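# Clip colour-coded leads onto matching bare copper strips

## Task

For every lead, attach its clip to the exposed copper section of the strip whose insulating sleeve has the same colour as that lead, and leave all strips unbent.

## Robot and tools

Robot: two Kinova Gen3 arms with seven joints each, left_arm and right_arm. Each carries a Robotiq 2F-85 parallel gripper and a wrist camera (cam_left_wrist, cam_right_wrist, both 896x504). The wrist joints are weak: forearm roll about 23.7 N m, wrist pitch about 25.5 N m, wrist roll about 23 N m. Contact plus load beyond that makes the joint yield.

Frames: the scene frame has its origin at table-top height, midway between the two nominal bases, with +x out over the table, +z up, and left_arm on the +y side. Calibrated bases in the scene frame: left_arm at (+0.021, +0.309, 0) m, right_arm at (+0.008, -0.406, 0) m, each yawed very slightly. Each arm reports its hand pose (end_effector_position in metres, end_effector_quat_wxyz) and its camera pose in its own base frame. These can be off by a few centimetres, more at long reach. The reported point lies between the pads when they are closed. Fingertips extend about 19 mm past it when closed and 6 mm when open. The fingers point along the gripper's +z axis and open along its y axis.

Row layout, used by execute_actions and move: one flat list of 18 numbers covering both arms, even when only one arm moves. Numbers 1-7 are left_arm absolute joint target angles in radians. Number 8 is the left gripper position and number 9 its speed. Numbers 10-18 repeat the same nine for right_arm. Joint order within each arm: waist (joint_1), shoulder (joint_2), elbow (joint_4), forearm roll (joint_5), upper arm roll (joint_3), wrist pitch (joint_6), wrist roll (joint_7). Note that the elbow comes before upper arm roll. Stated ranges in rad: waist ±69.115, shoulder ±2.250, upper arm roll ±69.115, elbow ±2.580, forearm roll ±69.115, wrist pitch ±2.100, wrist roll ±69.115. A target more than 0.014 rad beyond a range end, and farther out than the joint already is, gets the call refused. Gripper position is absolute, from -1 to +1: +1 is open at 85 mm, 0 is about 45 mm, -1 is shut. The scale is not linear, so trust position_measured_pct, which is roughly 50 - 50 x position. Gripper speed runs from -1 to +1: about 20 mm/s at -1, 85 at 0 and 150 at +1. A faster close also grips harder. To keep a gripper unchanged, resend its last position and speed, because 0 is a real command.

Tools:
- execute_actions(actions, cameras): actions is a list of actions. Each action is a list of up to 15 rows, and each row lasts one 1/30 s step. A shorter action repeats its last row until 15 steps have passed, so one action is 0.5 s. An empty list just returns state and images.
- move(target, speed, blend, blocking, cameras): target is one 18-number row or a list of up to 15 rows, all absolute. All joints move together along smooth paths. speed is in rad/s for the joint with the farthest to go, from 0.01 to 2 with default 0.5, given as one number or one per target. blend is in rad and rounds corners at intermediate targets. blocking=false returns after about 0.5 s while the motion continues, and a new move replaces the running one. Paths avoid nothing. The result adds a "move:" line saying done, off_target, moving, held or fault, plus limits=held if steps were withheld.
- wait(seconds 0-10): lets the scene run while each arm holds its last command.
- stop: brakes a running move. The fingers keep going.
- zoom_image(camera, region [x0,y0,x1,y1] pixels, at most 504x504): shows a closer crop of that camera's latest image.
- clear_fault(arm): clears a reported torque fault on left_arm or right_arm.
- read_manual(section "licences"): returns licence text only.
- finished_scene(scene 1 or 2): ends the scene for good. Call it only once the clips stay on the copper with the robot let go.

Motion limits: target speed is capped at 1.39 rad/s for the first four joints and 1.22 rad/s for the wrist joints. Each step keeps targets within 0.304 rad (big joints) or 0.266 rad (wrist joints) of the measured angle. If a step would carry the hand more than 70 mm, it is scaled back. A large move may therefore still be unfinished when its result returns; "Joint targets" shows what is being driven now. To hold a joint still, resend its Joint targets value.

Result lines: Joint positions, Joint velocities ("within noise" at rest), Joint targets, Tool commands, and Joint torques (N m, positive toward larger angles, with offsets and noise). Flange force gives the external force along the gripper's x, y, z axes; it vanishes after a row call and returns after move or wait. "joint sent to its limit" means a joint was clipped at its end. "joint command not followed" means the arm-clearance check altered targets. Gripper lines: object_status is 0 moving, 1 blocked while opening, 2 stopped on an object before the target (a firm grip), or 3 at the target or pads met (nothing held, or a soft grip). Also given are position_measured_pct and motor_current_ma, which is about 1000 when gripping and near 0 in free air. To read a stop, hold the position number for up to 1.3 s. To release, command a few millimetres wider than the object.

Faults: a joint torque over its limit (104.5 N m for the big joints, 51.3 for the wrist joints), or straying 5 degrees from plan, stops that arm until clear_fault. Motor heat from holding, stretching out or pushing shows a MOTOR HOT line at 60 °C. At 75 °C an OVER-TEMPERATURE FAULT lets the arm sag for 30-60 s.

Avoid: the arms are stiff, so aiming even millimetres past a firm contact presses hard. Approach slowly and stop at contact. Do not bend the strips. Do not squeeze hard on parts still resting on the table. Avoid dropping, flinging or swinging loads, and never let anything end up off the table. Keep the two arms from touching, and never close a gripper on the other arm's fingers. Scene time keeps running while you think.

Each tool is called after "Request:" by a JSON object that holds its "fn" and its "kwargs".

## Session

Request:
{"fn": "execute_actions", "kwargs": {"actions": []}}

Scene clock: 0.00 s.
left_arm: end_effector_position=(+0.5916, +0.2988, +0.2790) position_measured_pct=0.0 object_status=3 motor_current_ma=0 end_effector_quat_wxyz=(-0.037, +0.987, -0.125, +0.099) | right_arm: end_effector_position=(+0.0401, +0.4408, +0.1858) position_measured_pct=0.0 object_status=3 motor_current_ma=0 end_effector_quat_wxyz=(-0.252, +0.825, -0.184, +0.472)
Joint names: [waist, shoulder, elbow, forearm roll, upper arm roll, wrist pitch, wrist roll]
Joint positions: left_arm=[-0.343 0.775 0.852 0.438 -0.496 1.389 3.742] | right_arm=[-2.238 0.74 1.914 1.037 0.068 1.3 1.353]
Joint velocities: within noise
Joint torques (N m): no reading
Flange force (N): no reading
Joint targets: left_arm=[-0.343 0.775 0.852 0.438 -0.496 1.389 3.742] | right_arm=[-2.238 0.740 1.914 1.037 0.068 1.300 1.353]
Tool commands: left_gripper/position=+1.0 left_gripper/speed=+1.0 right_gripper/position=+1.0 right_gripper/speed=+1.0
camera_calibration:
cam_left_wrist: T_world_to_cam=[[-0.327442, -0.944091, -0.038383, 0.473594], [-0.93943, 0.329641, -0.0938521, 0.533823], [0.101258, 0.00532702, -0.994846, 0.367754], [0, 0, 0, 1]] pos_world=[0.619326, 0.269187, 0.434137]
cam_right_wrist: T_world_to_cam=[[-0.183524, -0.771016, -0.609798, 0.440894], [-0.463077, 0.615, -0.638228, -0.0793802], [0.867109, 0.165253, -0.469907, 0.117996], [0, 0, 0, 1]] pos_world=[-0.0581598, 0.369256, 0.27364]

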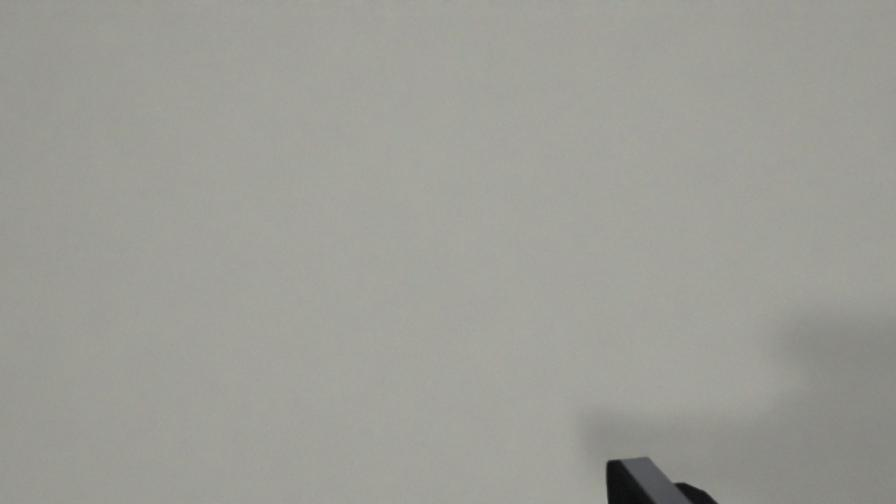

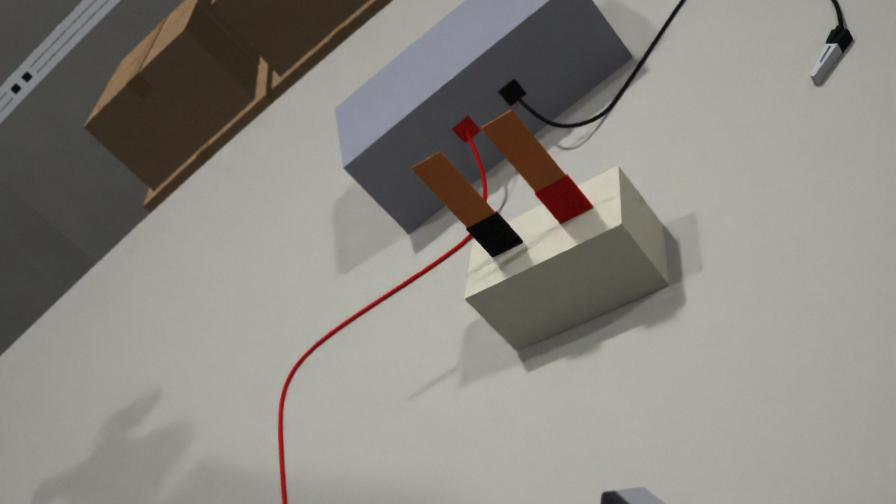

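Request:
{"fn": "move", "kwargs": {"target": [[0.2,-0.262,1.645,0,0,1.6,4.712,-0.42,0,-1.9,-0.262,1.645,0,0,1.7,-1.571,-0.42,0],[0.2,-0.262,1.645,0,0,1.6,4.712,-0.42,0,-0.7,-0.262,1.645,0,0,1.7,-1.571,-0.42,0]], "speed": [1.2,1.0], "blend": 0.3}}

Scene clock: 9.57 s.
left_arm: end_effector_position=(+0.2391, -0.0738, +0.4425) position_measured_pct=71.0 object_status=3 motor_current_ma=0 end_effector_quat_wxyz=(+0.008, +0.992, -0.100, +0.079) | right_arm: end_effector_position=(+0.1828, +0.1215, +0.4391) position_measured_pct=71.0 object_status=3 motor_current_ma=0 end_effector_quat_wxyz=(-0.010, +0.939, +0.343, +0.028)
Joint names: [waist, shoulder, elbow, forearm roll, upper arm roll, wrist pitch, wrist roll]
Joint positions: left_arm=[0.2 -0.262 1.645 0 0 1.6 4.712] | right_arm=[-0.7 -0.262 1.645 0 0 1.7 -1.571]
Joint velocities: within noise
Joint torques (N m): left_arm=[0.08 -3.39 -9 0.02 0.52 -0.77 -0.25] | right_arm=[0.1 -3.81 -9.8 0.12 -1.48 0.11 0.02]
Flange force (N): left_arm=[-1.5 -1.0 -2.1] | right_arm=[-1.5 3.3 4.1]
Joint targets: left_arm=[0.200 -0.262 1.645 0.000 0.000 1.600 4.712] | right_arm=[-0.700 -0.262 1.645 0.000 0.000 1.700 -1.571]
move: done
camera_calibration:
cam_left_wrist: T_world_to_cam=[[-0.28541, -0.956368, 0.0624643, -0.0428277], [-0.956966, 0.280806, -0.0732351, 0.332338], [0.0524993, -0.0806783, -0.995357, 0.573665], [0, 0, 0, 1]] pos_world=[0.275696, -0.0879991, 0.598015]
cam_right_wrist: T_world_to_cam=[[0.566992, -0.819876, 0.0795166, -0.0586785], [-0.816565, -0.572138, -0.0766759, 0.306986], [0.108359, -0.0214559, -0.99388, 0.557495], [0, 0, 0, 1]] pos_world=[0.223534, 0.139491, 0.582287]

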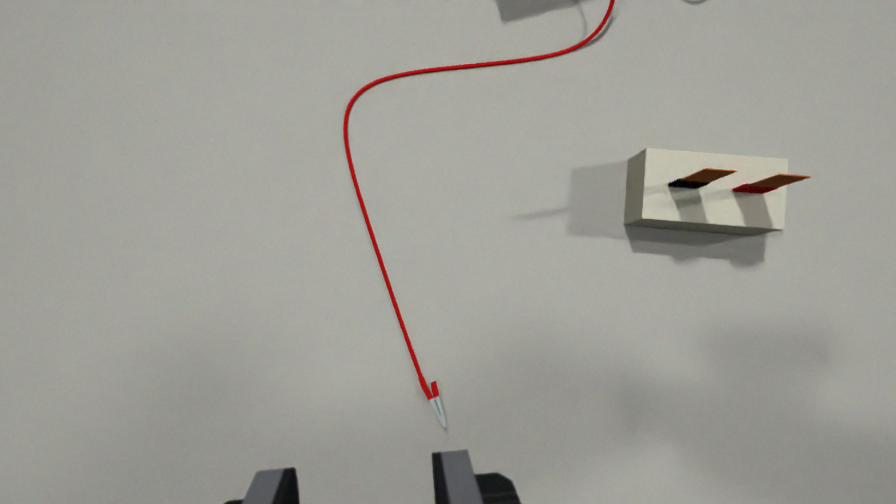

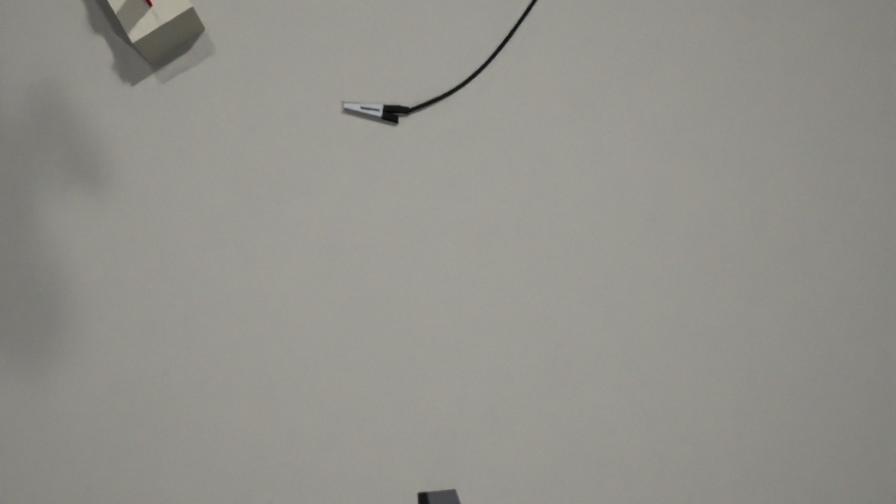

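Request:
{"fn": "zoom_image", "kwargs": {"camera": "cam_left_wrist", "region": [380, 350, 500, 450]}}

Request:
{"fn": "zoom_image", "kwargs": {"camera": "cam_right_wrist", "region": [310, 60, 450, 160]}}

Request:
{"fn": "zoom_image", "kwargs": {"camera": "cam_left_wrist", "region": [600, 120, 840, 280]}}

Scaled by 4.200 from the camera's 896x504 image, which has a finer 1280x720 frame.

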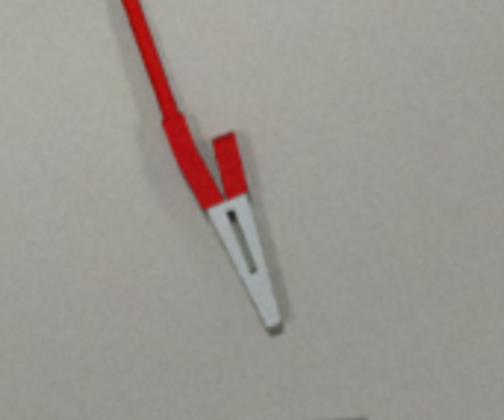

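Scaled by 3.600 from the camera's 896x504 image, which has a finer 1280x720 frame.

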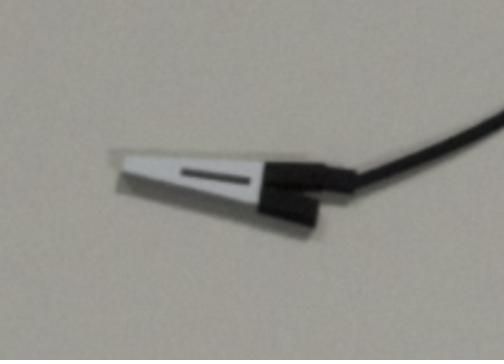

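Scaled by 2.100 from the camera's 896x504 image, which has a finer 1280x720 frame.

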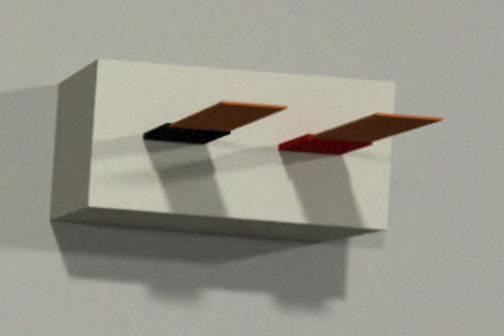

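Request:
{"fn": "move", "kwargs": {"target": [0.31353,0.13117,2.36254,0,0,0.64788,1.95536,-0.42,0,-0.60621,0.42061,1.91433,0,0,0.80665,-0.13846,-0.42,0], "speed": 1.0}}

Scene clock: 25.47 s.
left_arm: end_effector_position=(+0.2252, -0.0991, +0.1400) position_measured_pct=71.0 object_status=3 motor_current_ma=0 end_effector_quat_wxyz=(+0.000, -0.036, +0.999, +0.000) | right_arm: end_effector_position=(+0.3419, +0.2068, +0.1401) position_measured_pct=71.0 object_status=3 motor_current_ma=0 end_effector_quat_wxyz=(+0.000, +0.524, +0.852, +0.000)
Joint names: [waist, shoulder, elbow, forearm roll, upper arm roll, wrist pitch, wrist roll]
Joint positions: left_arm=[0.314 0.131 2.363 0 0 0.648 1.955] | right_arm=[-0.606 0.421 1.914 0 0 0.807 -0.138]
Joint velocities: within noise
Joint torques (N m): left_arm=[0.1 -7.07 -4.98 0.02 0.73 -0.18 -0.37] | right_arm=[0.1 -14.52 -7.15 0.07 -1.22 0.48 0.01]
Flange force (N): left_arm=[1.3 0.0 -4.7] | right_arm=[-0.1 -3.3 2.4]
Joint targets: left_arm=[0.314 0.131 2.363 0.000 0.000 0.648 1.955] | right_arm=[-0.606 0.421 1.914 0.000 0.000 0.807 -0.138]
move: done
camera_calibration:
cam_left_wrist: T_world_to_cam=[[0.00760994, 0.99709, 0.0758556, 0.0736417], [0.996308, -0.0140474, 0.0846957, -0.187168], [0.0855148, 0.074931, -0.993515, 0.279067], [0, 0, 0, 1]] pos_world=[0.162053, -0.0969674, 0.287523]
cam_right_wrist: T_world_to_cam=[[0.926148, 0.367458, 0.084997, -0.424193], [0.370186, -0.928776, -0.0183687, 0.122671], [0.0721934, 0.0484768, -0.996212, 0.24314], [0, 0, 0, 1]] pos_world=[0.329901, 0.25802, 0.280527]

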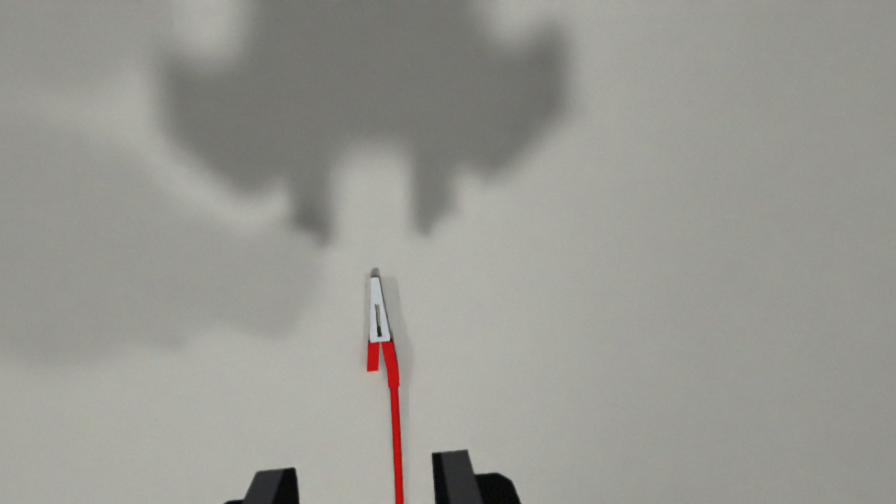

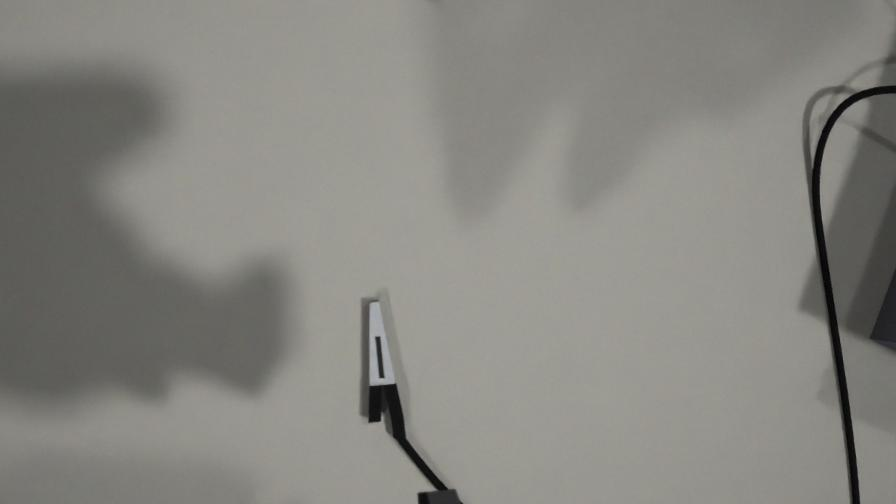

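Request:
{"fn": "zoom_image", "kwargs": {"camera": "cam_left_wrist", "region": [310, 250, 450, 410]}}

Request:
{"fn": "zoom_image", "kwargs": {"camera": "cam_right_wrist", "region": [310, 280, 470, 460]}}

Scaled by 3.150 from the camera's 896x504 image, which has a finer 1280x720 frame.

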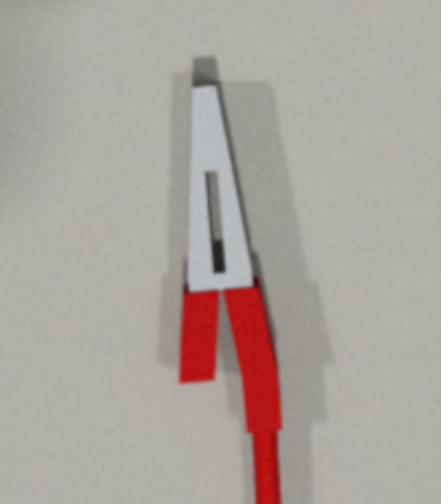

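Scaled by 2.800 from the camera's 896x504 image, which has a finer 1280x720 frame.

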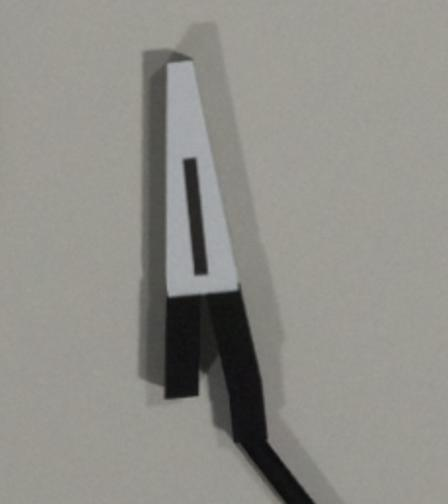

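Request:
{"fn": "move", "kwargs": {"target": [[0.30440,0.34974,2.47585,0,0,0.31600,1.94623,-0.42,-1,-0.61807,0.57180,1.95804,0,0,0.61175,-0.13811,-0.42,-1],[0.30440,0.53826,2.51999,0,0,0.08334,1.94623,-0.42,-1,-0.61807,0.68061,1.98710,0,0,0.47388,-0.13811,-0.42,-1]], "speed": [0.35,0.15], "blend": 0.03}}

Scene clock: 32.00 s.
left_arm: end_effector_position=(+0.2233, -0.0962, +0.0215) position_measured_pct=71.0 object_status=3 motor_current_ma=0 end_effector_quat_wxyz=(+0.000, -0.036, +0.999, +0.000) | right_arm: end_effector_position=(+0.3471, +0.2163, +0.0208) position_measured_pct=71.0 object_status=3 motor_current_ma=0 end_effector_quat_wxyz=(+0.000, +0.519, +0.855, +0.000)
Joint names: [waist, shoulder, elbow, forearm roll, upper arm roll, wrist pitch, wrist roll]
Joint positions: left_arm=[0.304 0.538 2.52 0 0 0.083 1.946] | right_arm=[-0.618 0.681 1.987 0 0 0.474 -0.138]
Joint velocities: within noise
Joint torques (N m): left_arm=[0.07 -9.94 -0.42 0.01 0.88 -0.16 -0.24] | right_arm=[0.09 -16.49 -4.81 0.07 -1.1 0.49 0.01]
Flange force (N): left_arm=[-0.5 -0.9 -6.3] | right_arm=[0.6 -4.1 1.4]
Joint targets: left_arm=[0.304 0.538 2.520 0.000 0.000 0.083 1.946] | right_arm=[-0.618 0.681 1.987 0.000 0.000 0.474 -0.138]
move: done
camera_calibration:
cam_left_wrist: T_world_to_cam=[[0.00760994, 0.99709, 0.0758556, 0.0797527], [0.996308, -0.0140474, 0.0846957, -0.175298], [0.0855148, 0.074931, -0.993515, 0.161272], [0, 0, 0, 1]] pos_world=[0.160253, -0.0940674, 0.169023]
cam_right_wrist: T_world_to_cam=[[0.92163, 0.378646, 0.085003, -0.423286], [0.381408, -0.924224, -0.0183852, 0.122446], [0.0716004, 0.0493652, -0.996211, 0.123463], [0, 0, 0, 1]] pos_world=[0.334571, 0.267348, 0.161227]

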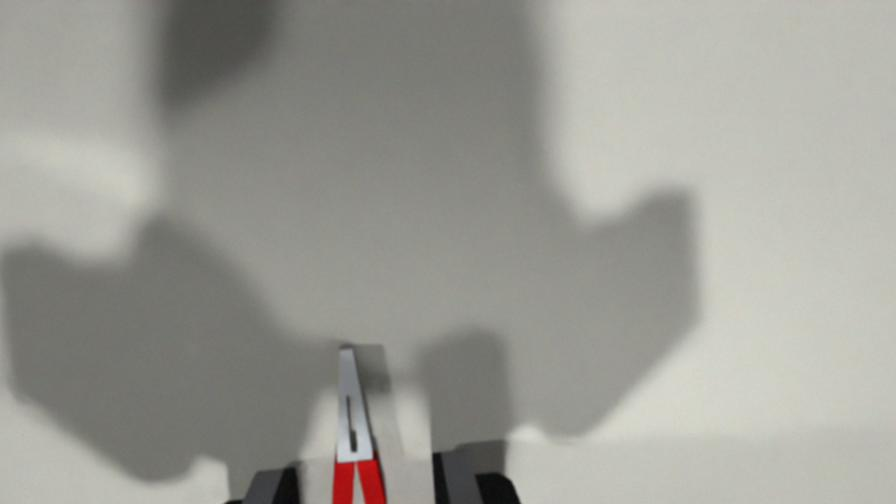

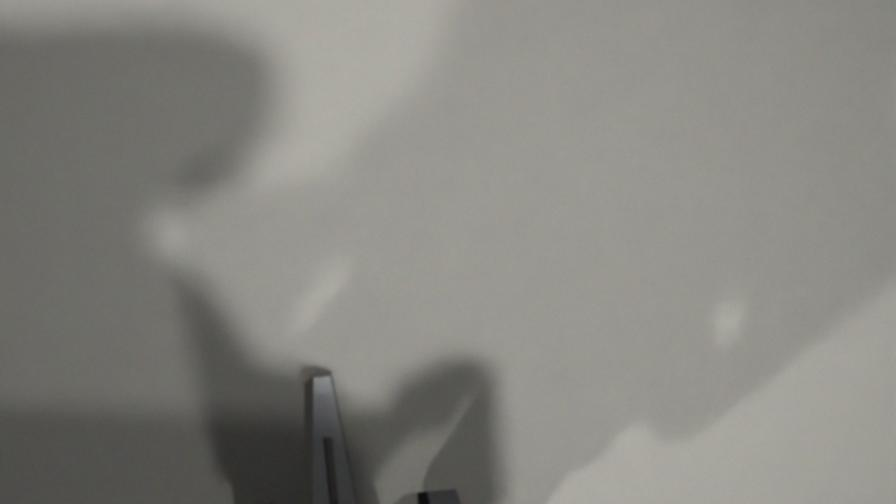

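Request:
{"fn": "zoom_image", "kwargs": {"camera": "cam_right_wrist", "region": [220, 360, 480, 504]}}

Request:
{"fn": "zoom_image", "kwargs": {"camera": "cam_left_wrist", "region": [220, 330, 530, 504]}}

Scaled by 1.938 from the camera's 896x504 image, which has a finer 1280x720 frame.

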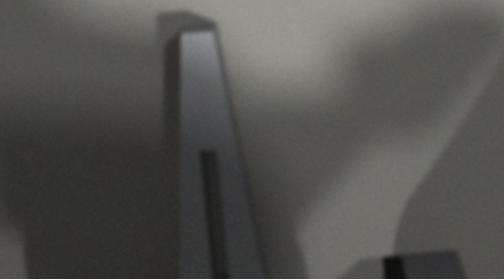

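Scaled by 1.626 from the camera's 896x504 image, which has a finer 1280x720 frame.

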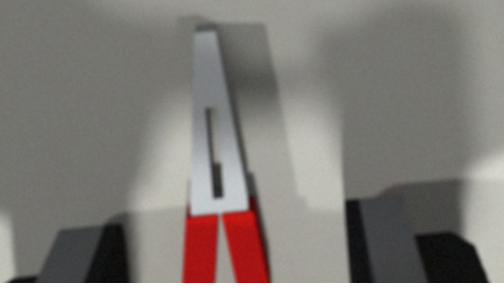

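Request:
{"fn": "move", "kwargs": {"target": [[0.31302,0.53824,2.52025,0,0,0.08310,1.95485,-0.42,-1,-0.61367,0.67925,1.99103,0,0,0.47131,-0.13371,-0.42,-1],[0.31302,0.53824,2.52025,0,0,0.08310,1.95485,-0.74,-1,-0.61367,0.67925,1.99103,0,0,0.47131,-0.13371,-0.74,-1]], "speed": [0.05,0.05]}}

Scene clock: 36.80 s.
left_arm: end_effector_position=(+0.2224, -0.0981, +0.0215) position_measured_pct=87.0 object_status=0 motor_current_ma=0 end_effector_quat_wxyz=(+0.000, -0.036, +0.999, +0.000) | right_arm: end_effector_position=(+0.3471, +0.2141, +0.0208) position_measured_pct=87.0 object_status=0 motor_current_ma=0 end_effector_quat_wxyz=(+0.000, +0.519, +0.855, +0.000)
Joint names: [waist, shoulder, elbow, forearm roll, upper arm roll, wrist pitch, wrist roll]
Joint positions: left_arm=[0.313 0.538 2.52 0 0 0.083 1.955] | right_arm=[-0.614 0.679 1.991 0 0 0.471 -0.134]
Joint velocities: within noise
Joint torques (N m): left_arm=[0.08 -9.96 -0.41 -0.02 0.89 -0.21 -0.26] | right_arm=[0.08 -16.45 -4.71 0.09 -1.12 0.48 0]
Flange force (N): left_arm=[-0.6 -1.1 -6.4] | right_arm=[0.6 -3.8 1.4]
Joint targets: left_arm=[0.313 0.538 2.520 0.000 0.000 0.083 1.955] | right_arm=[-0.614 0.679 1.991 0.000 0.000 0.471 -0.134]
move: done
camera_calibration:
cam_left_wrist: T_world_to_cam=[[0.00761089, 0.99709, 0.0758548, 0.081654], [0.996316, -0.0140408, 0.0845967, -0.174412], [0.0854155, 0.0749315, -0.993524, 0.161509], [0, 0, 0, 1]] pos_world=[0.159353, -0.0959674, 0.169023]
cam_right_wrist: T_world_to_cam=[[0.921622, 0.378686, 0.084912, -0.422438], [0.381446, -0.924208, -0.0184202, 0.120399], [0.0715008, 0.0493658, -0.996218, 0.123506], [0, 0, 0, 1]] pos_world=[0.334572, 0.265148, 0.161127]

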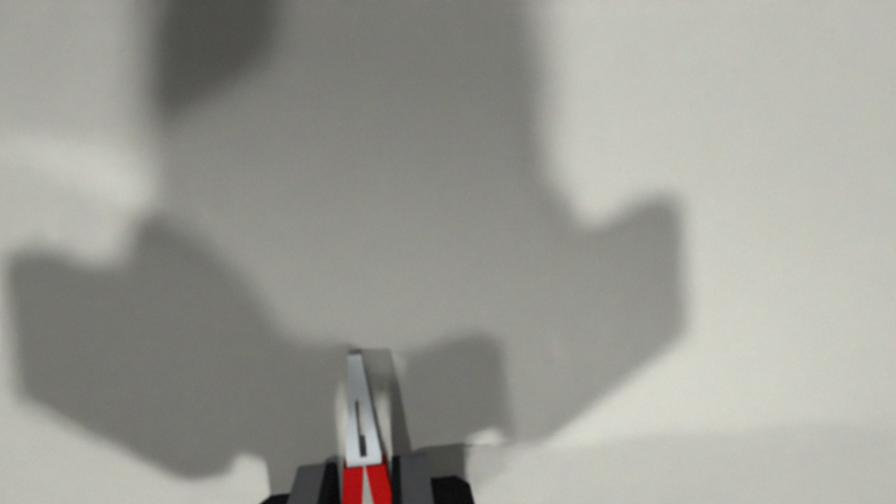

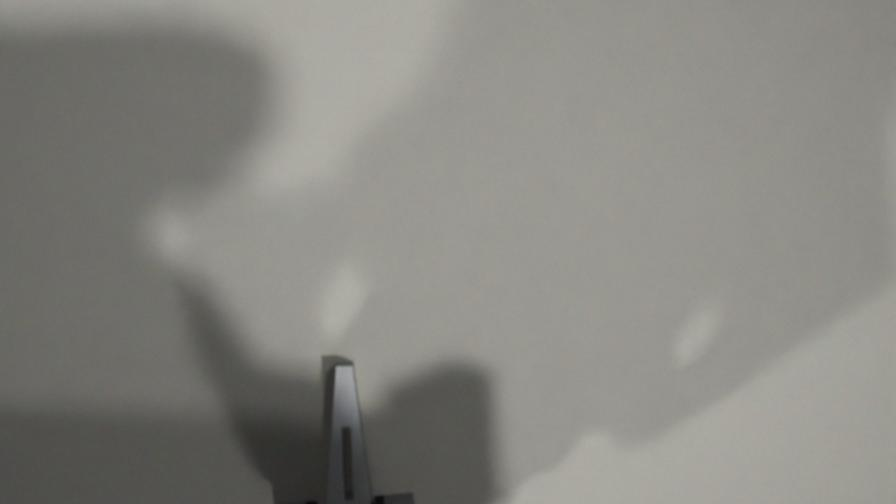

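Request:
{"fn": "move", "kwargs": {"target": [[0.31302,0.53824,2.52025,0,0,0.08310,1.95485,-0.77,-1,-0.61367,0.67925,1.99103,0,0,0.47131,-0.13371,-0.77,-1],[0.31302,0.53824,2.52025,0,0,0.08310,1.95485,-0.785,-1,-0.61367,0.67925,1.99103,0,0,0.47131,-0.13371,-0.785,-1]], "speed": [0.05,0.05]}}

Request:
{"fn": "zoom_image", "kwargs": {"camera": "cam_left_wrist", "region": [260, 330, 480, 504]}}

Request:
{"fn": "zoom_image", "kwargs": {"camera": "cam_right_wrist", "region": [240, 340, 440, 504]}}

Scene clock: 38.40 s.
left_arm: end_effector_position=(+0.2224, -0.0981, +0.0215) position_measured_pct=89.2 object_status=3 motor_current_ma=40 end_effector_quat_wxyz=(+0.000, -0.036, +0.999, +0.000) | right_arm: end_effector_position=(+0.3471, +0.2141, +0.0208) position_measured_pct=89.2 object_status=3 motor_current_ma=80 end_effector_quat_wxyz=(+0.000, +0.519, +0.855, +0.000)
Joint names: [waist, shoulder, elbow, forearm roll, upper arm roll, wrist pitch, wrist roll]
Joint positions: left_arm=[0.313 0.538 2.52 0 0 0.083 1.955] | right_arm=[-0.614 0.679 1.991 0 0 0.471 -0.134]
Joint velocities: within noise
Joint torques (N m): left_arm=[0.09 -9.97 -0.44 0.01 0.88 -0.21 -0.26] | right_arm=[0.09 -16.5 -4.78 0.08 -1.13 0.46 0.02]
Flange force (N): left_arm=[-0.5 -0.9 -6.4] | right_arm=[0.7 -3.9 1.5]
Joint targets: left_arm=[0.313 0.538 2.520 0.000 0.000 0.083 1.955] | right_arm=[-0.614 0.679 1.991 0.000 0.000 0.471 -0.134]
move: done
camera_calibration:
cam_left_wrist: T_world_to_cam=[[0.00761089, 0.99709, 0.0758548, 0.081654], [0.996316, -0.0140408, 0.0845967, -0.174412], [0.0854155, 0.0749315, -0.993524, 0.161509], [0, 0, 0, 1]] pos_world=[0.159353, -0.0959674, 0.169023]
cam_right_wrist: T_world_to_cam=[[0.921622, 0.378686, 0.084912, -0.422438], [0.381446, -0.924208, -0.0184202, 0.120399], [0.0715008, 0.0493658, -0.996218, 0.123506], [0, 0, 0, 1]] pos_world=[0.334572, 0.265148, 0.161127]

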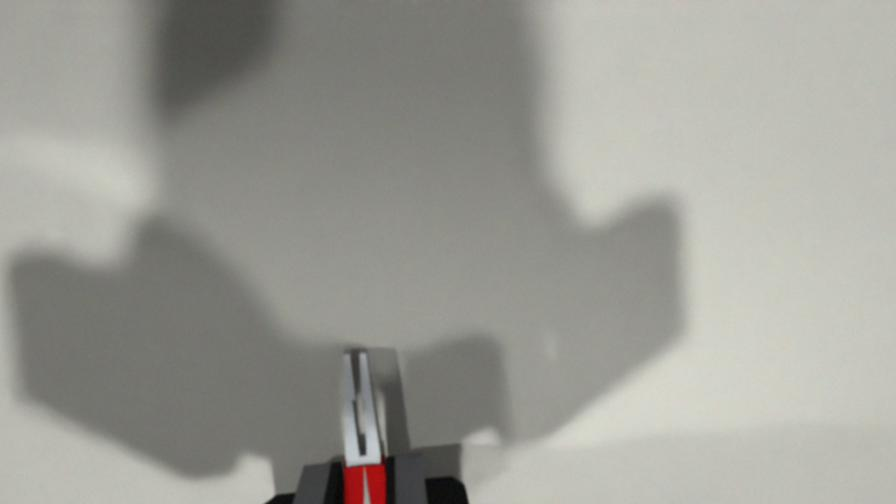

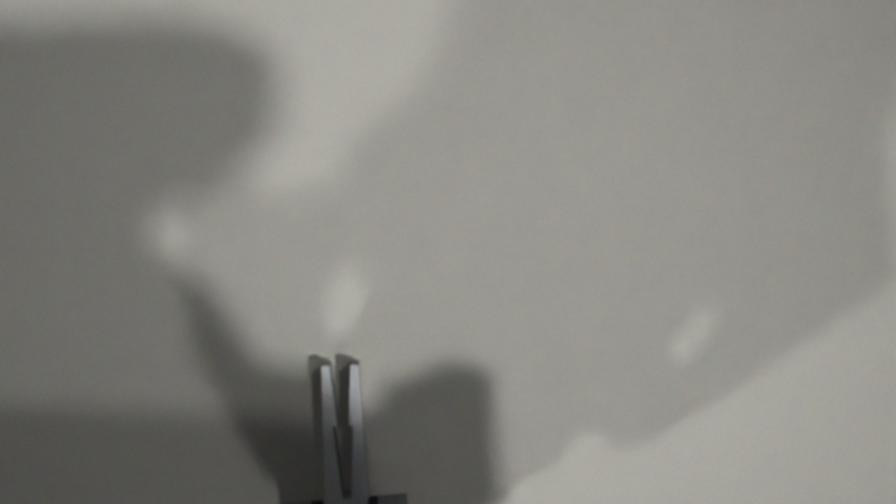

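Scaled by 2.291 from the camera's 896x504 image, which has a finer 1280x720 frame.

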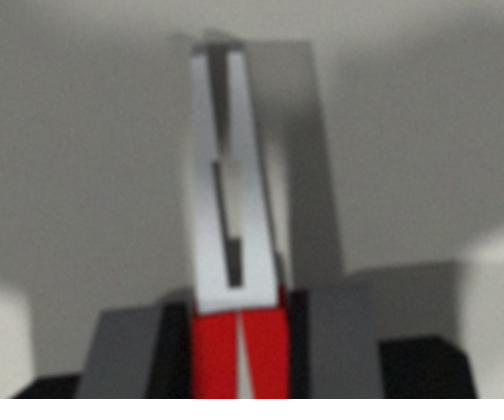

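Scaled by 2.520 from the camera's 896x504 image, which has a finer 1280x720 frame.

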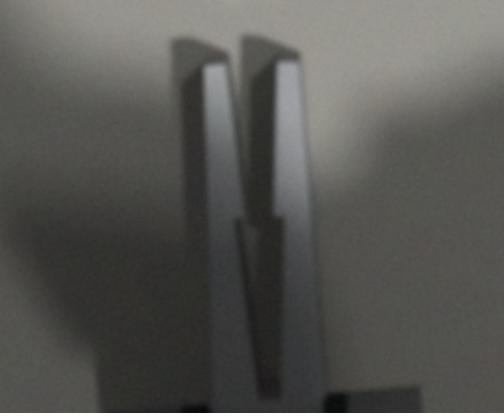

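Request:
{"fn": "move", "kwargs": {"target": [[0.31302,0.53824,2.52025,0,0,0.08310,1.95485,-0.80,-1,-0.61367,0.67925,1.99103,0,0,0.47131,-0.13371,-0.80,-1],[0.31302,0.53824,2.52025,0,0,0.08310,1.95485,-0.815,-1,-0.61367,0.67925,1.99103,0,0,0.47131,-0.13371,-0.81,-1]], "speed": [0.05,0.05]}}

Request:
{"fn": "zoom_image", "kwargs": {"camera": "cam_left_wrist", "region": [260, 330, 480, 504]}}

Request:
{"fn": "zoom_image", "kwargs": {"camera": "cam_right_wrist", "region": [240, 340, 440, 504]}}

Scene clock: 39.87 s.
left_arm: end_effector_position=(+0.2224, -0.0981, +0.0215) position_measured_pct=90.5 object_status=3 motor_current_ma=50 end_effector_quat_wxyz=(+0.000, -0.036, +0.999, +0.000) | right_arm: end_effector_position=(+0.3471, +0.2141, +0.0208) position_measured_pct=90.5 object_status=3 motor_current_ma=120 end_effector_quat_wxyz=(+0.000, +0.519, +0.855, +0.000)
Joint names: [waist, shoulder, elbow, forearm roll, upper arm roll, wrist pitch, wrist roll]
Joint positions: left_arm=[0.313 0.538 2.52 0 0 0.083 1.955] | right_arm=[-0.614 0.679 1.991 0 0 0.471 -0.134]
Joint velocities: within noise
Joint torques (N m): left_arm=[0.1 -9.98 -0.39 0.01 0.91 -0.23 -0.26] | right_arm=[0.1 -16.48 -4.78 0.08 -1.12 0.49 -0.01]
Flange force (N): left_arm=[-0.8 -1.0 -6.5] | right_arm=[0.6 -4.0 1.5]
Joint targets: left_arm=[0.313 0.538 2.520 0.000 0.000 0.083 1.955] | right_arm=[-0.614 0.679 1.991 0.000 0.000 0.471 -0.134]
move: done
camera_calibration:
cam_left_wrist: T_world_to_cam=[[0.00761089, 0.99709, 0.0758548, 0.081654], [0.996316, -0.0140408, 0.0845967, -0.174412], [0.0854155, 0.0749315, -0.993524, 0.161509], [0, 0, 0, 1]] pos_world=[0.159353, -0.0959674, 0.169023]
cam_right_wrist: T_world_to_cam=[[0.921622, 0.378686, 0.084912, -0.422438], [0.381446, -0.924208, -0.0184202, 0.120399], [0.0715008, 0.0493658, -0.996218, 0.123506], [0, 0, 0, 1]] pos_world=[0.334572, 0.265148, 0.161127]

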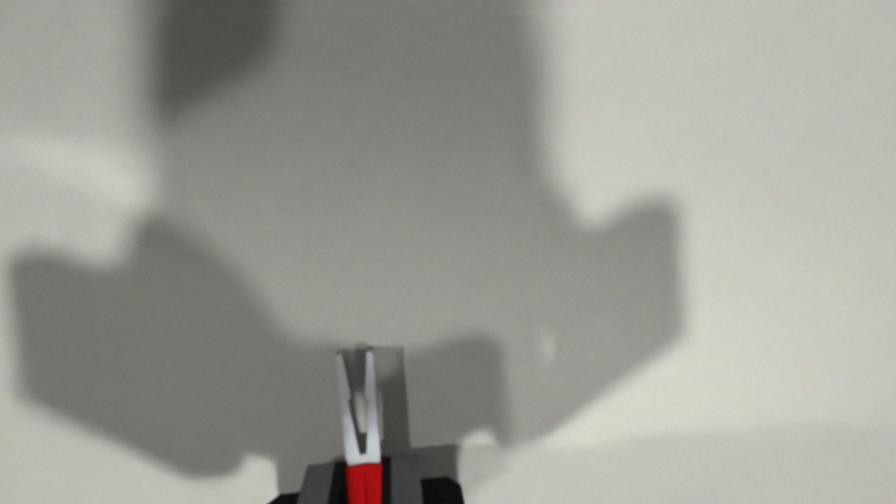

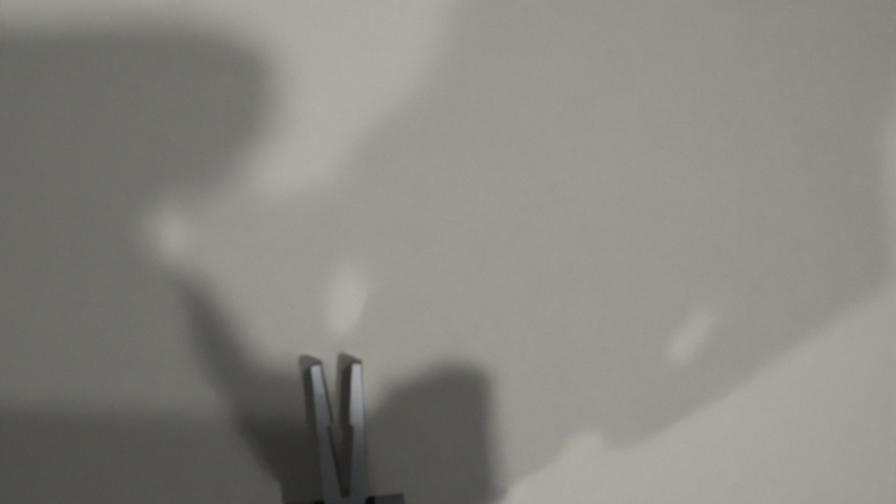

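Scaled by 2.291 from the camera's 896x504 image, which has a finer 1280x720 frame.

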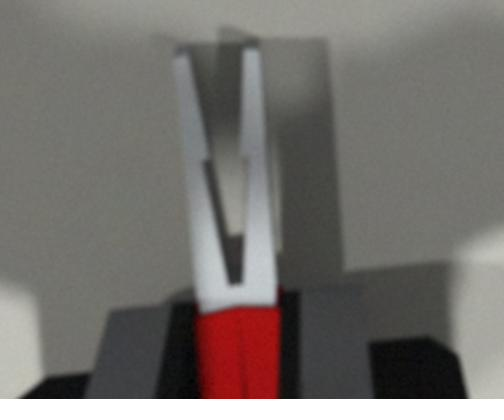

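Scaled by 2.520 from the camera's 896x504 image, which has a finer 1280x720 frame.

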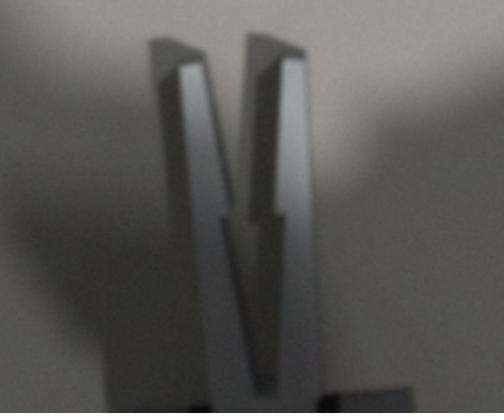

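Request:
{"fn": "move", "kwargs": {"target": [[0.31302,0.53824,2.52025,0,0,0.08310,1.95485,-0.828,-1,-0.61367,0.67925,1.99103,0,0,0.47131,-0.13371,-0.825,-1]], "speed": [0.05]}}

Request:
{"fn": "zoom_image", "kwargs": {"camera": "cam_right_wrist", "region": [240, 340, 440, 504]}}

Scene clock: 40.87 s.
left_arm: end_effector_position=(+0.2224, -0.0981, +0.0215) position_measured_pct=90.9 object_status=3 motor_current_ma=100 end_effector_quat_wxyz=(+0.000, -0.036, +0.999, +0.000) | right_arm: end_effector_position=(+0.3471, +0.2141, +0.0208) position_measured_pct=90.9 object_status=0 motor_current_ma=280 end_effector_quat_wxyz=(+0.000, +0.519, +0.855, +0.000)
Joint names: [waist, shoulder, elbow, forearm roll, upper arm roll, wrist pitch, wrist roll]
Joint positions: left_arm=[0.313 0.538 2.52 0 0 0.083 1.955] | right_arm=[-0.614 0.679 1.991 0 0 0.471 -0.134]
Joint velocities: within noise
Joint torques (N m): left_arm=[0.11 -9.95 -0.38 -0.01 0.91 -0.24 -0.26] | right_arm=[0.12 -16.52 -4.79 0.09 -1.07 0.46 0.01]
Flange force (N): left_arm=[-0.8 -1.0 -6.6] | right_arm=[0.7 -3.9 1.5]
Joint targets: left_arm=[0.313 0.538 2.520 0.000 0.000 0.083 1.955] | right_arm=[-0.614 0.679 1.991 0.000 0.000 0.471 -0.134]
move: done
camera_calibration:
cam_left_wrist: T_world_to_cam=[[0.00761089, 0.99709, 0.0758548, 0.081654], [0.996316, -0.0140408, 0.0845967, -0.174412], [0.0854155, 0.0749315, -0.993524, 0.161509], [0, 0, 0, 1]] pos_world=[0.159353, -0.0959674, 0.169023]
cam_right_wrist: T_world_to_cam=[[0.921622, 0.378686, 0.084912, -0.422438], [0.381446, -0.924208, -0.0184202, 0.120399], [0.0715008, 0.0493658, -0.996218, 0.123506], [0, 0, 0, 1]] pos_world=[0.334572, 0.265148, 0.161127]

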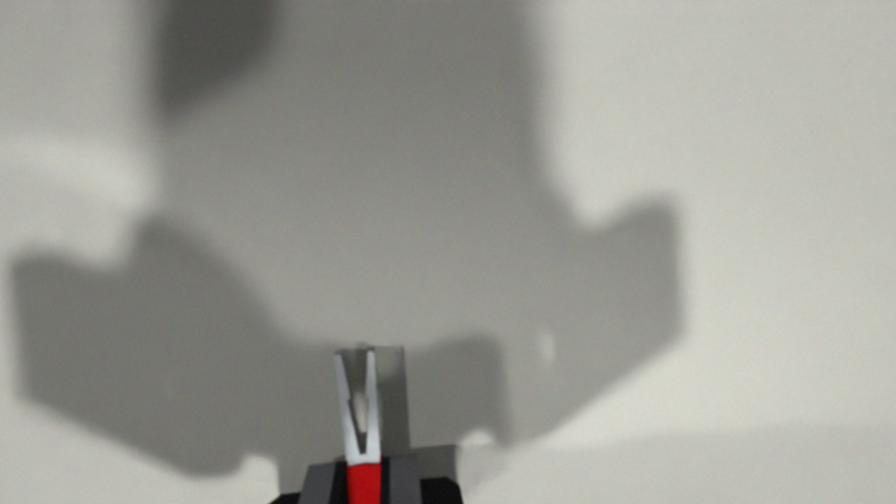

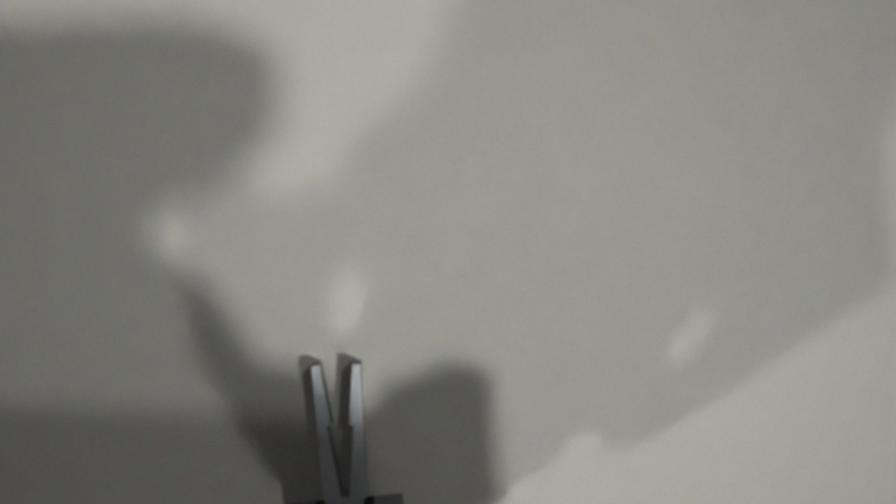

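Scaled by 2.520 from the camera's 896x504 image, which has a finer 1280x720 frame.

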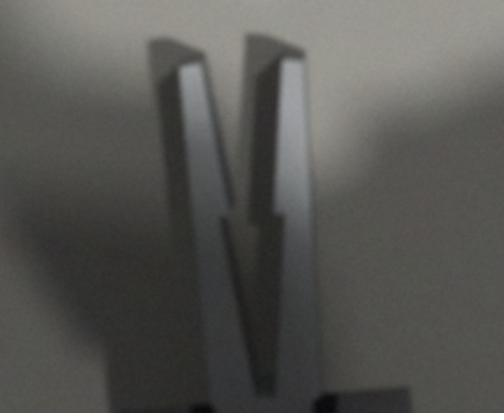

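Request:
{"fn": "move", "kwargs": {"target": [[0.31302,0.38677,2.48726,0,0,0.26756,1.95485,-0.828,-1,-0.61367,0.59137,1.96942,0,0,0.58080,-0.13371,-0.825,-1],[0.31302,0.07347,2.33275,0,0,0.73537,1.95485,-0.828,-1,-0.61367,0.40296,1.85976,0,0,0.87887,-0.13371,-0.825,-1]], "speed": [0.1,0.3], "blend": 0.03}}

Scene clock: 45.60 s.
left_arm: end_effector_position=(+0.2224, -0.0981, +0.1600) position_measured_pct=90.9 object_status=3 motor_current_ma=100 end_effector_quat_wxyz=(+0.000, -0.036, +0.999, +0.000) | right_arm: end_effector_position=(+0.3471, +0.2141, +0.1600) position_measured_pct=90.9 object_status=3 motor_current_ma=280 end_effector_quat_wxyz=(+0.000, +0.519, +0.855, +0.000)
Joint names: [waist, shoulder, elbow, forearm roll, upper arm roll, wrist pitch, wrist roll]
Joint positions: left_arm=[0.313 0.074 2.333 0 0 0.735 1.955] | right_arm=[-0.614 0.403 1.86 0 0 0.879 -0.134]
Joint velocities: within noise
Joint torques (N m): left_arm=[0.1 -6.5 -5.66 0.03 0.67 -0.34 -0.27] | right_arm=[0.11 -14.64 -7.58 0.06 -1.21 0.43 -0.01]
Flange force (N): left_arm=[1.5 0.8 -5.1] | right_arm=[-0.2 -3.2 2.4]
Joint targets: left_arm=[0.313 0.073 2.333 0.000 0.000 0.735 1.955] | right_arm=[-0.614 0.403 1.860 0.000 0.000 0.879 -0.134]
move: done
camera_calibration:
cam_left_wrist: T_world_to_cam=[[0.00761756, 0.99709, 0.0758554, 0.0711469], [0.996316, -0.0140475, 0.0845962, -0.186129], [0.0854156, 0.0749315, -0.993524, 0.299112], [0, 0, 0, 1]] pos_world=[0.159353, -0.0959674, 0.307523]
cam_right_wrist: T_world_to_cam=[[0.921587, 0.378771, 0.084914, -0.434269], [0.381531, -0.924173, -0.018413, 0.122924], [0.0715009, 0.0493665, -0.996218, 0.26218], [0, 0, 0, 1]] pos_world=[0.334571, 0.265148, 0.300327]

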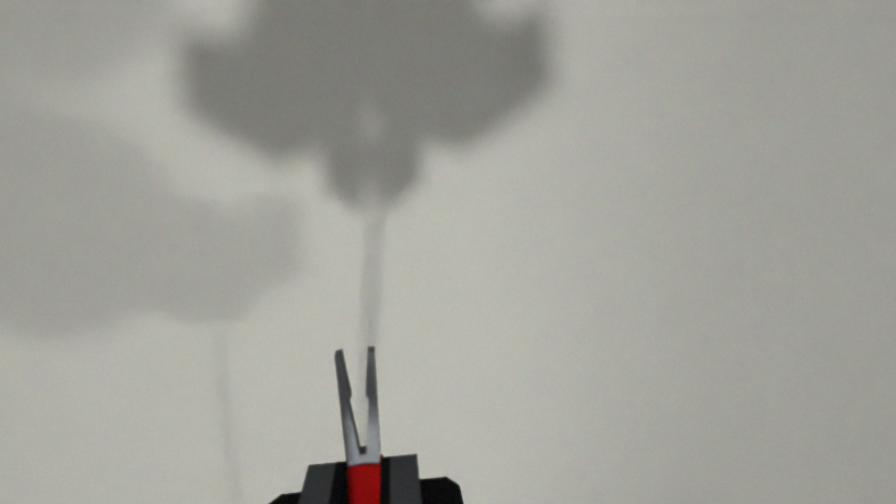

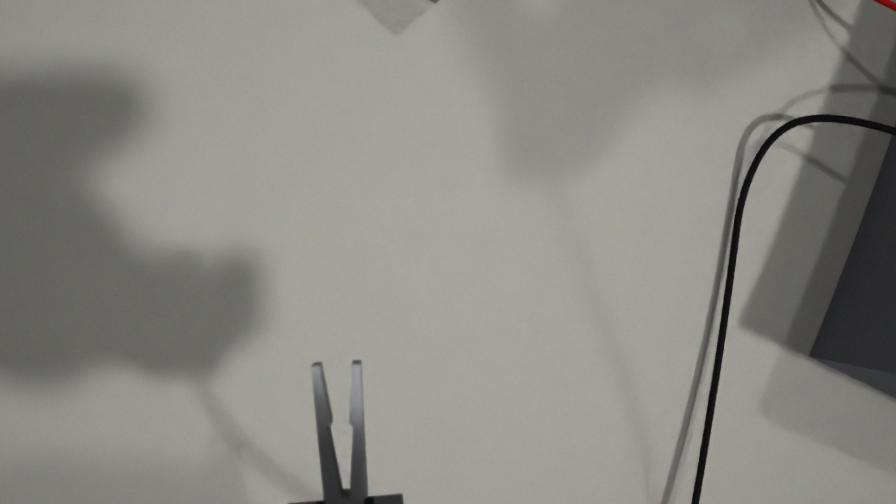

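Request:
{"fn": "move", "kwargs": {"target": [[-0.1536,-0.01775,2.3826,0,0,0.77674,1.4882,-0.828,-1,-0.72541,0.60463,1.357,0,0,1.17996,0.67085,-0.825,-1],[-0.1536,-0.01775,2.3826,0,0,0.77674,1.4882,-0.828,-1,-0.87459,0.88268,0.81808,0,0,1.44083,1.30707,-0.825,-1],[-0.1536,-0.01775,2.3826,0,0,0.77674,1.4882,-0.828,-1,-0.97934,0.85874,1.0305,0,0,1.25235,1.78701,-0.825,-1]], "speed": [0.5,0.5,0.4], "blend": 0.15}}

Scene clock: 53.13 s.
left_arm: end_effector_position=(+0.2142, +0.0080, +0.1700) position_measured_pct=90.9 object_status=3 motor_current_ma=100 end_effector_quat_wxyz=(+0.000, -0.036, +0.999, +0.000) | right_arm: end_effector_position=(+0.3647, +0.4984, +0.1500) position_measured_pct=90.9 object_status=3 motor_current_ma=280 end_effector_quat_wxyz=(+0.000, -0.563, +0.827, +0.000)
Joint names: [waist, shoulder, elbow, forearm roll, upper arm roll, wrist pitch, wrist roll]
Joint positions: left_arm=[-0.154 -0.018 2.383 0 0 0.777 1.488] | right_arm=[-0.979 0.859 1.03 0 0 1.252 1.787]
Joint velocities: within noise
Joint torques (N m): left_arm=[0.05 -5.03 -5.91 0 0.56 -0.24 -0.26] | right_arm=[-0.01 -23.41 -9.22 0.11 -1.04 0.54 0.05]
Flange force (N): left_arm=[1.9 0.3 -4.6] | right_arm=[5.9 2.0 2.5]
Joint targets: left_arm=[-0.154 -0.018 2.383 0.000 0.000 0.777 1.488] | right_arm=[-0.979 0.859 1.030 0.000 0.000 1.252 1.787]
move: done
camera_calibration:
cam_left_wrist: T_world_to_cam=[[0.00761756, 0.99709, 0.0758554, -0.0354401], [0.996316, -0.0140475, 0.0845962, -0.177314], [0.0854156, 0.0749315, -0.993524, 0.30179], [0, 0, 0, 1]] pos_world=[0.151153, 0.0102326, 0.317523]
cam_right_wrist: T_world_to_cam=[[-0.890426, 0.447127, 0.0849682, 0.0694226], [0.447274, 0.894208, -0.0183549, -0.551451], [-0.0841863, 0.0216605, -0.996215, 0.307612], [0, 0, 0, 1]] pos_world=[0.334362, 0.455408, 0.290427]

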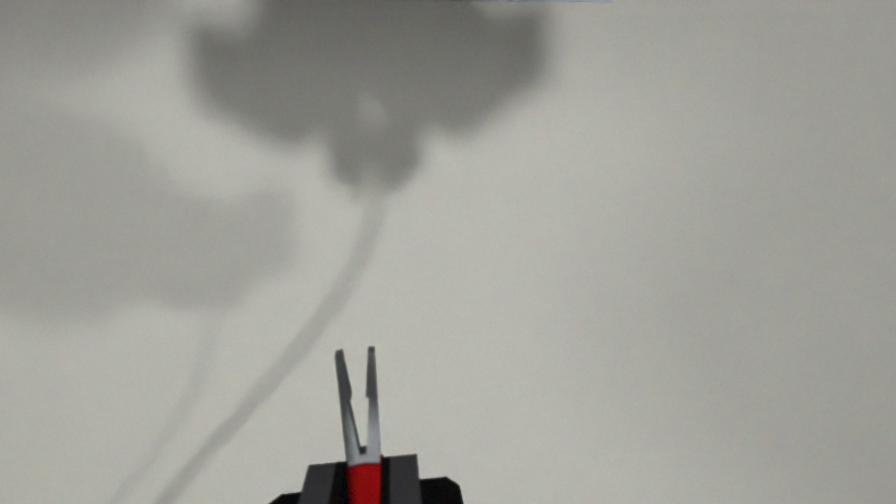

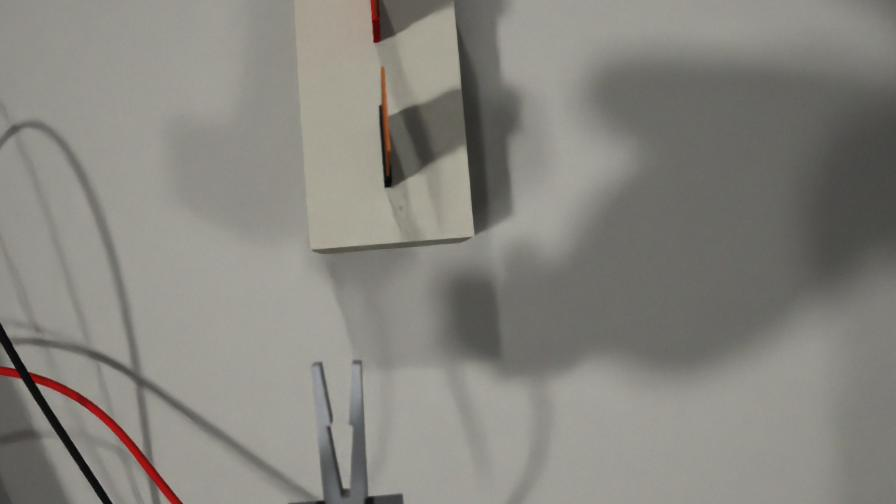

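Request:
{"fn": "zoom_image", "kwargs": {"camera": "cam_right_wrist", "region": [280, 0, 500, 260]}}

Request:
{"fn": "zoom_image", "kwargs": {"camera": "cam_right_wrist", "region": [340, 40, 440, 200]}}

Scaled by 1.938 from the camera's 896x504 image, which has a finer 1280x720 frame.

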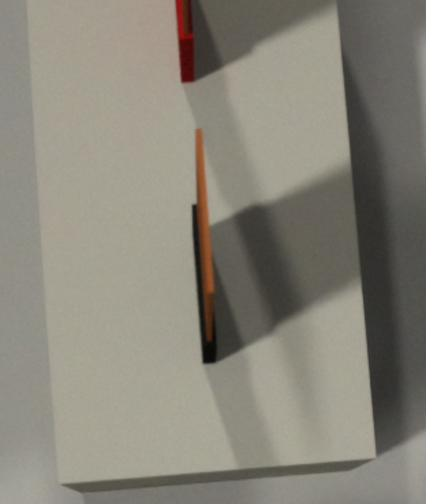

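Scaled by 3.150 from the camera's 896x504 image, which has a finer 1280x720 frame.

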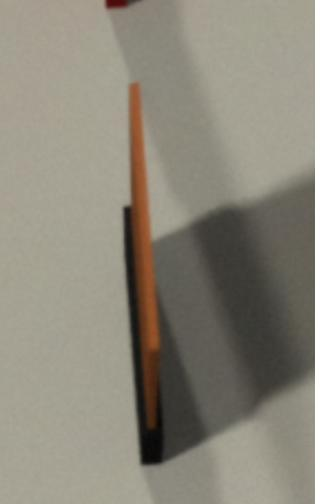

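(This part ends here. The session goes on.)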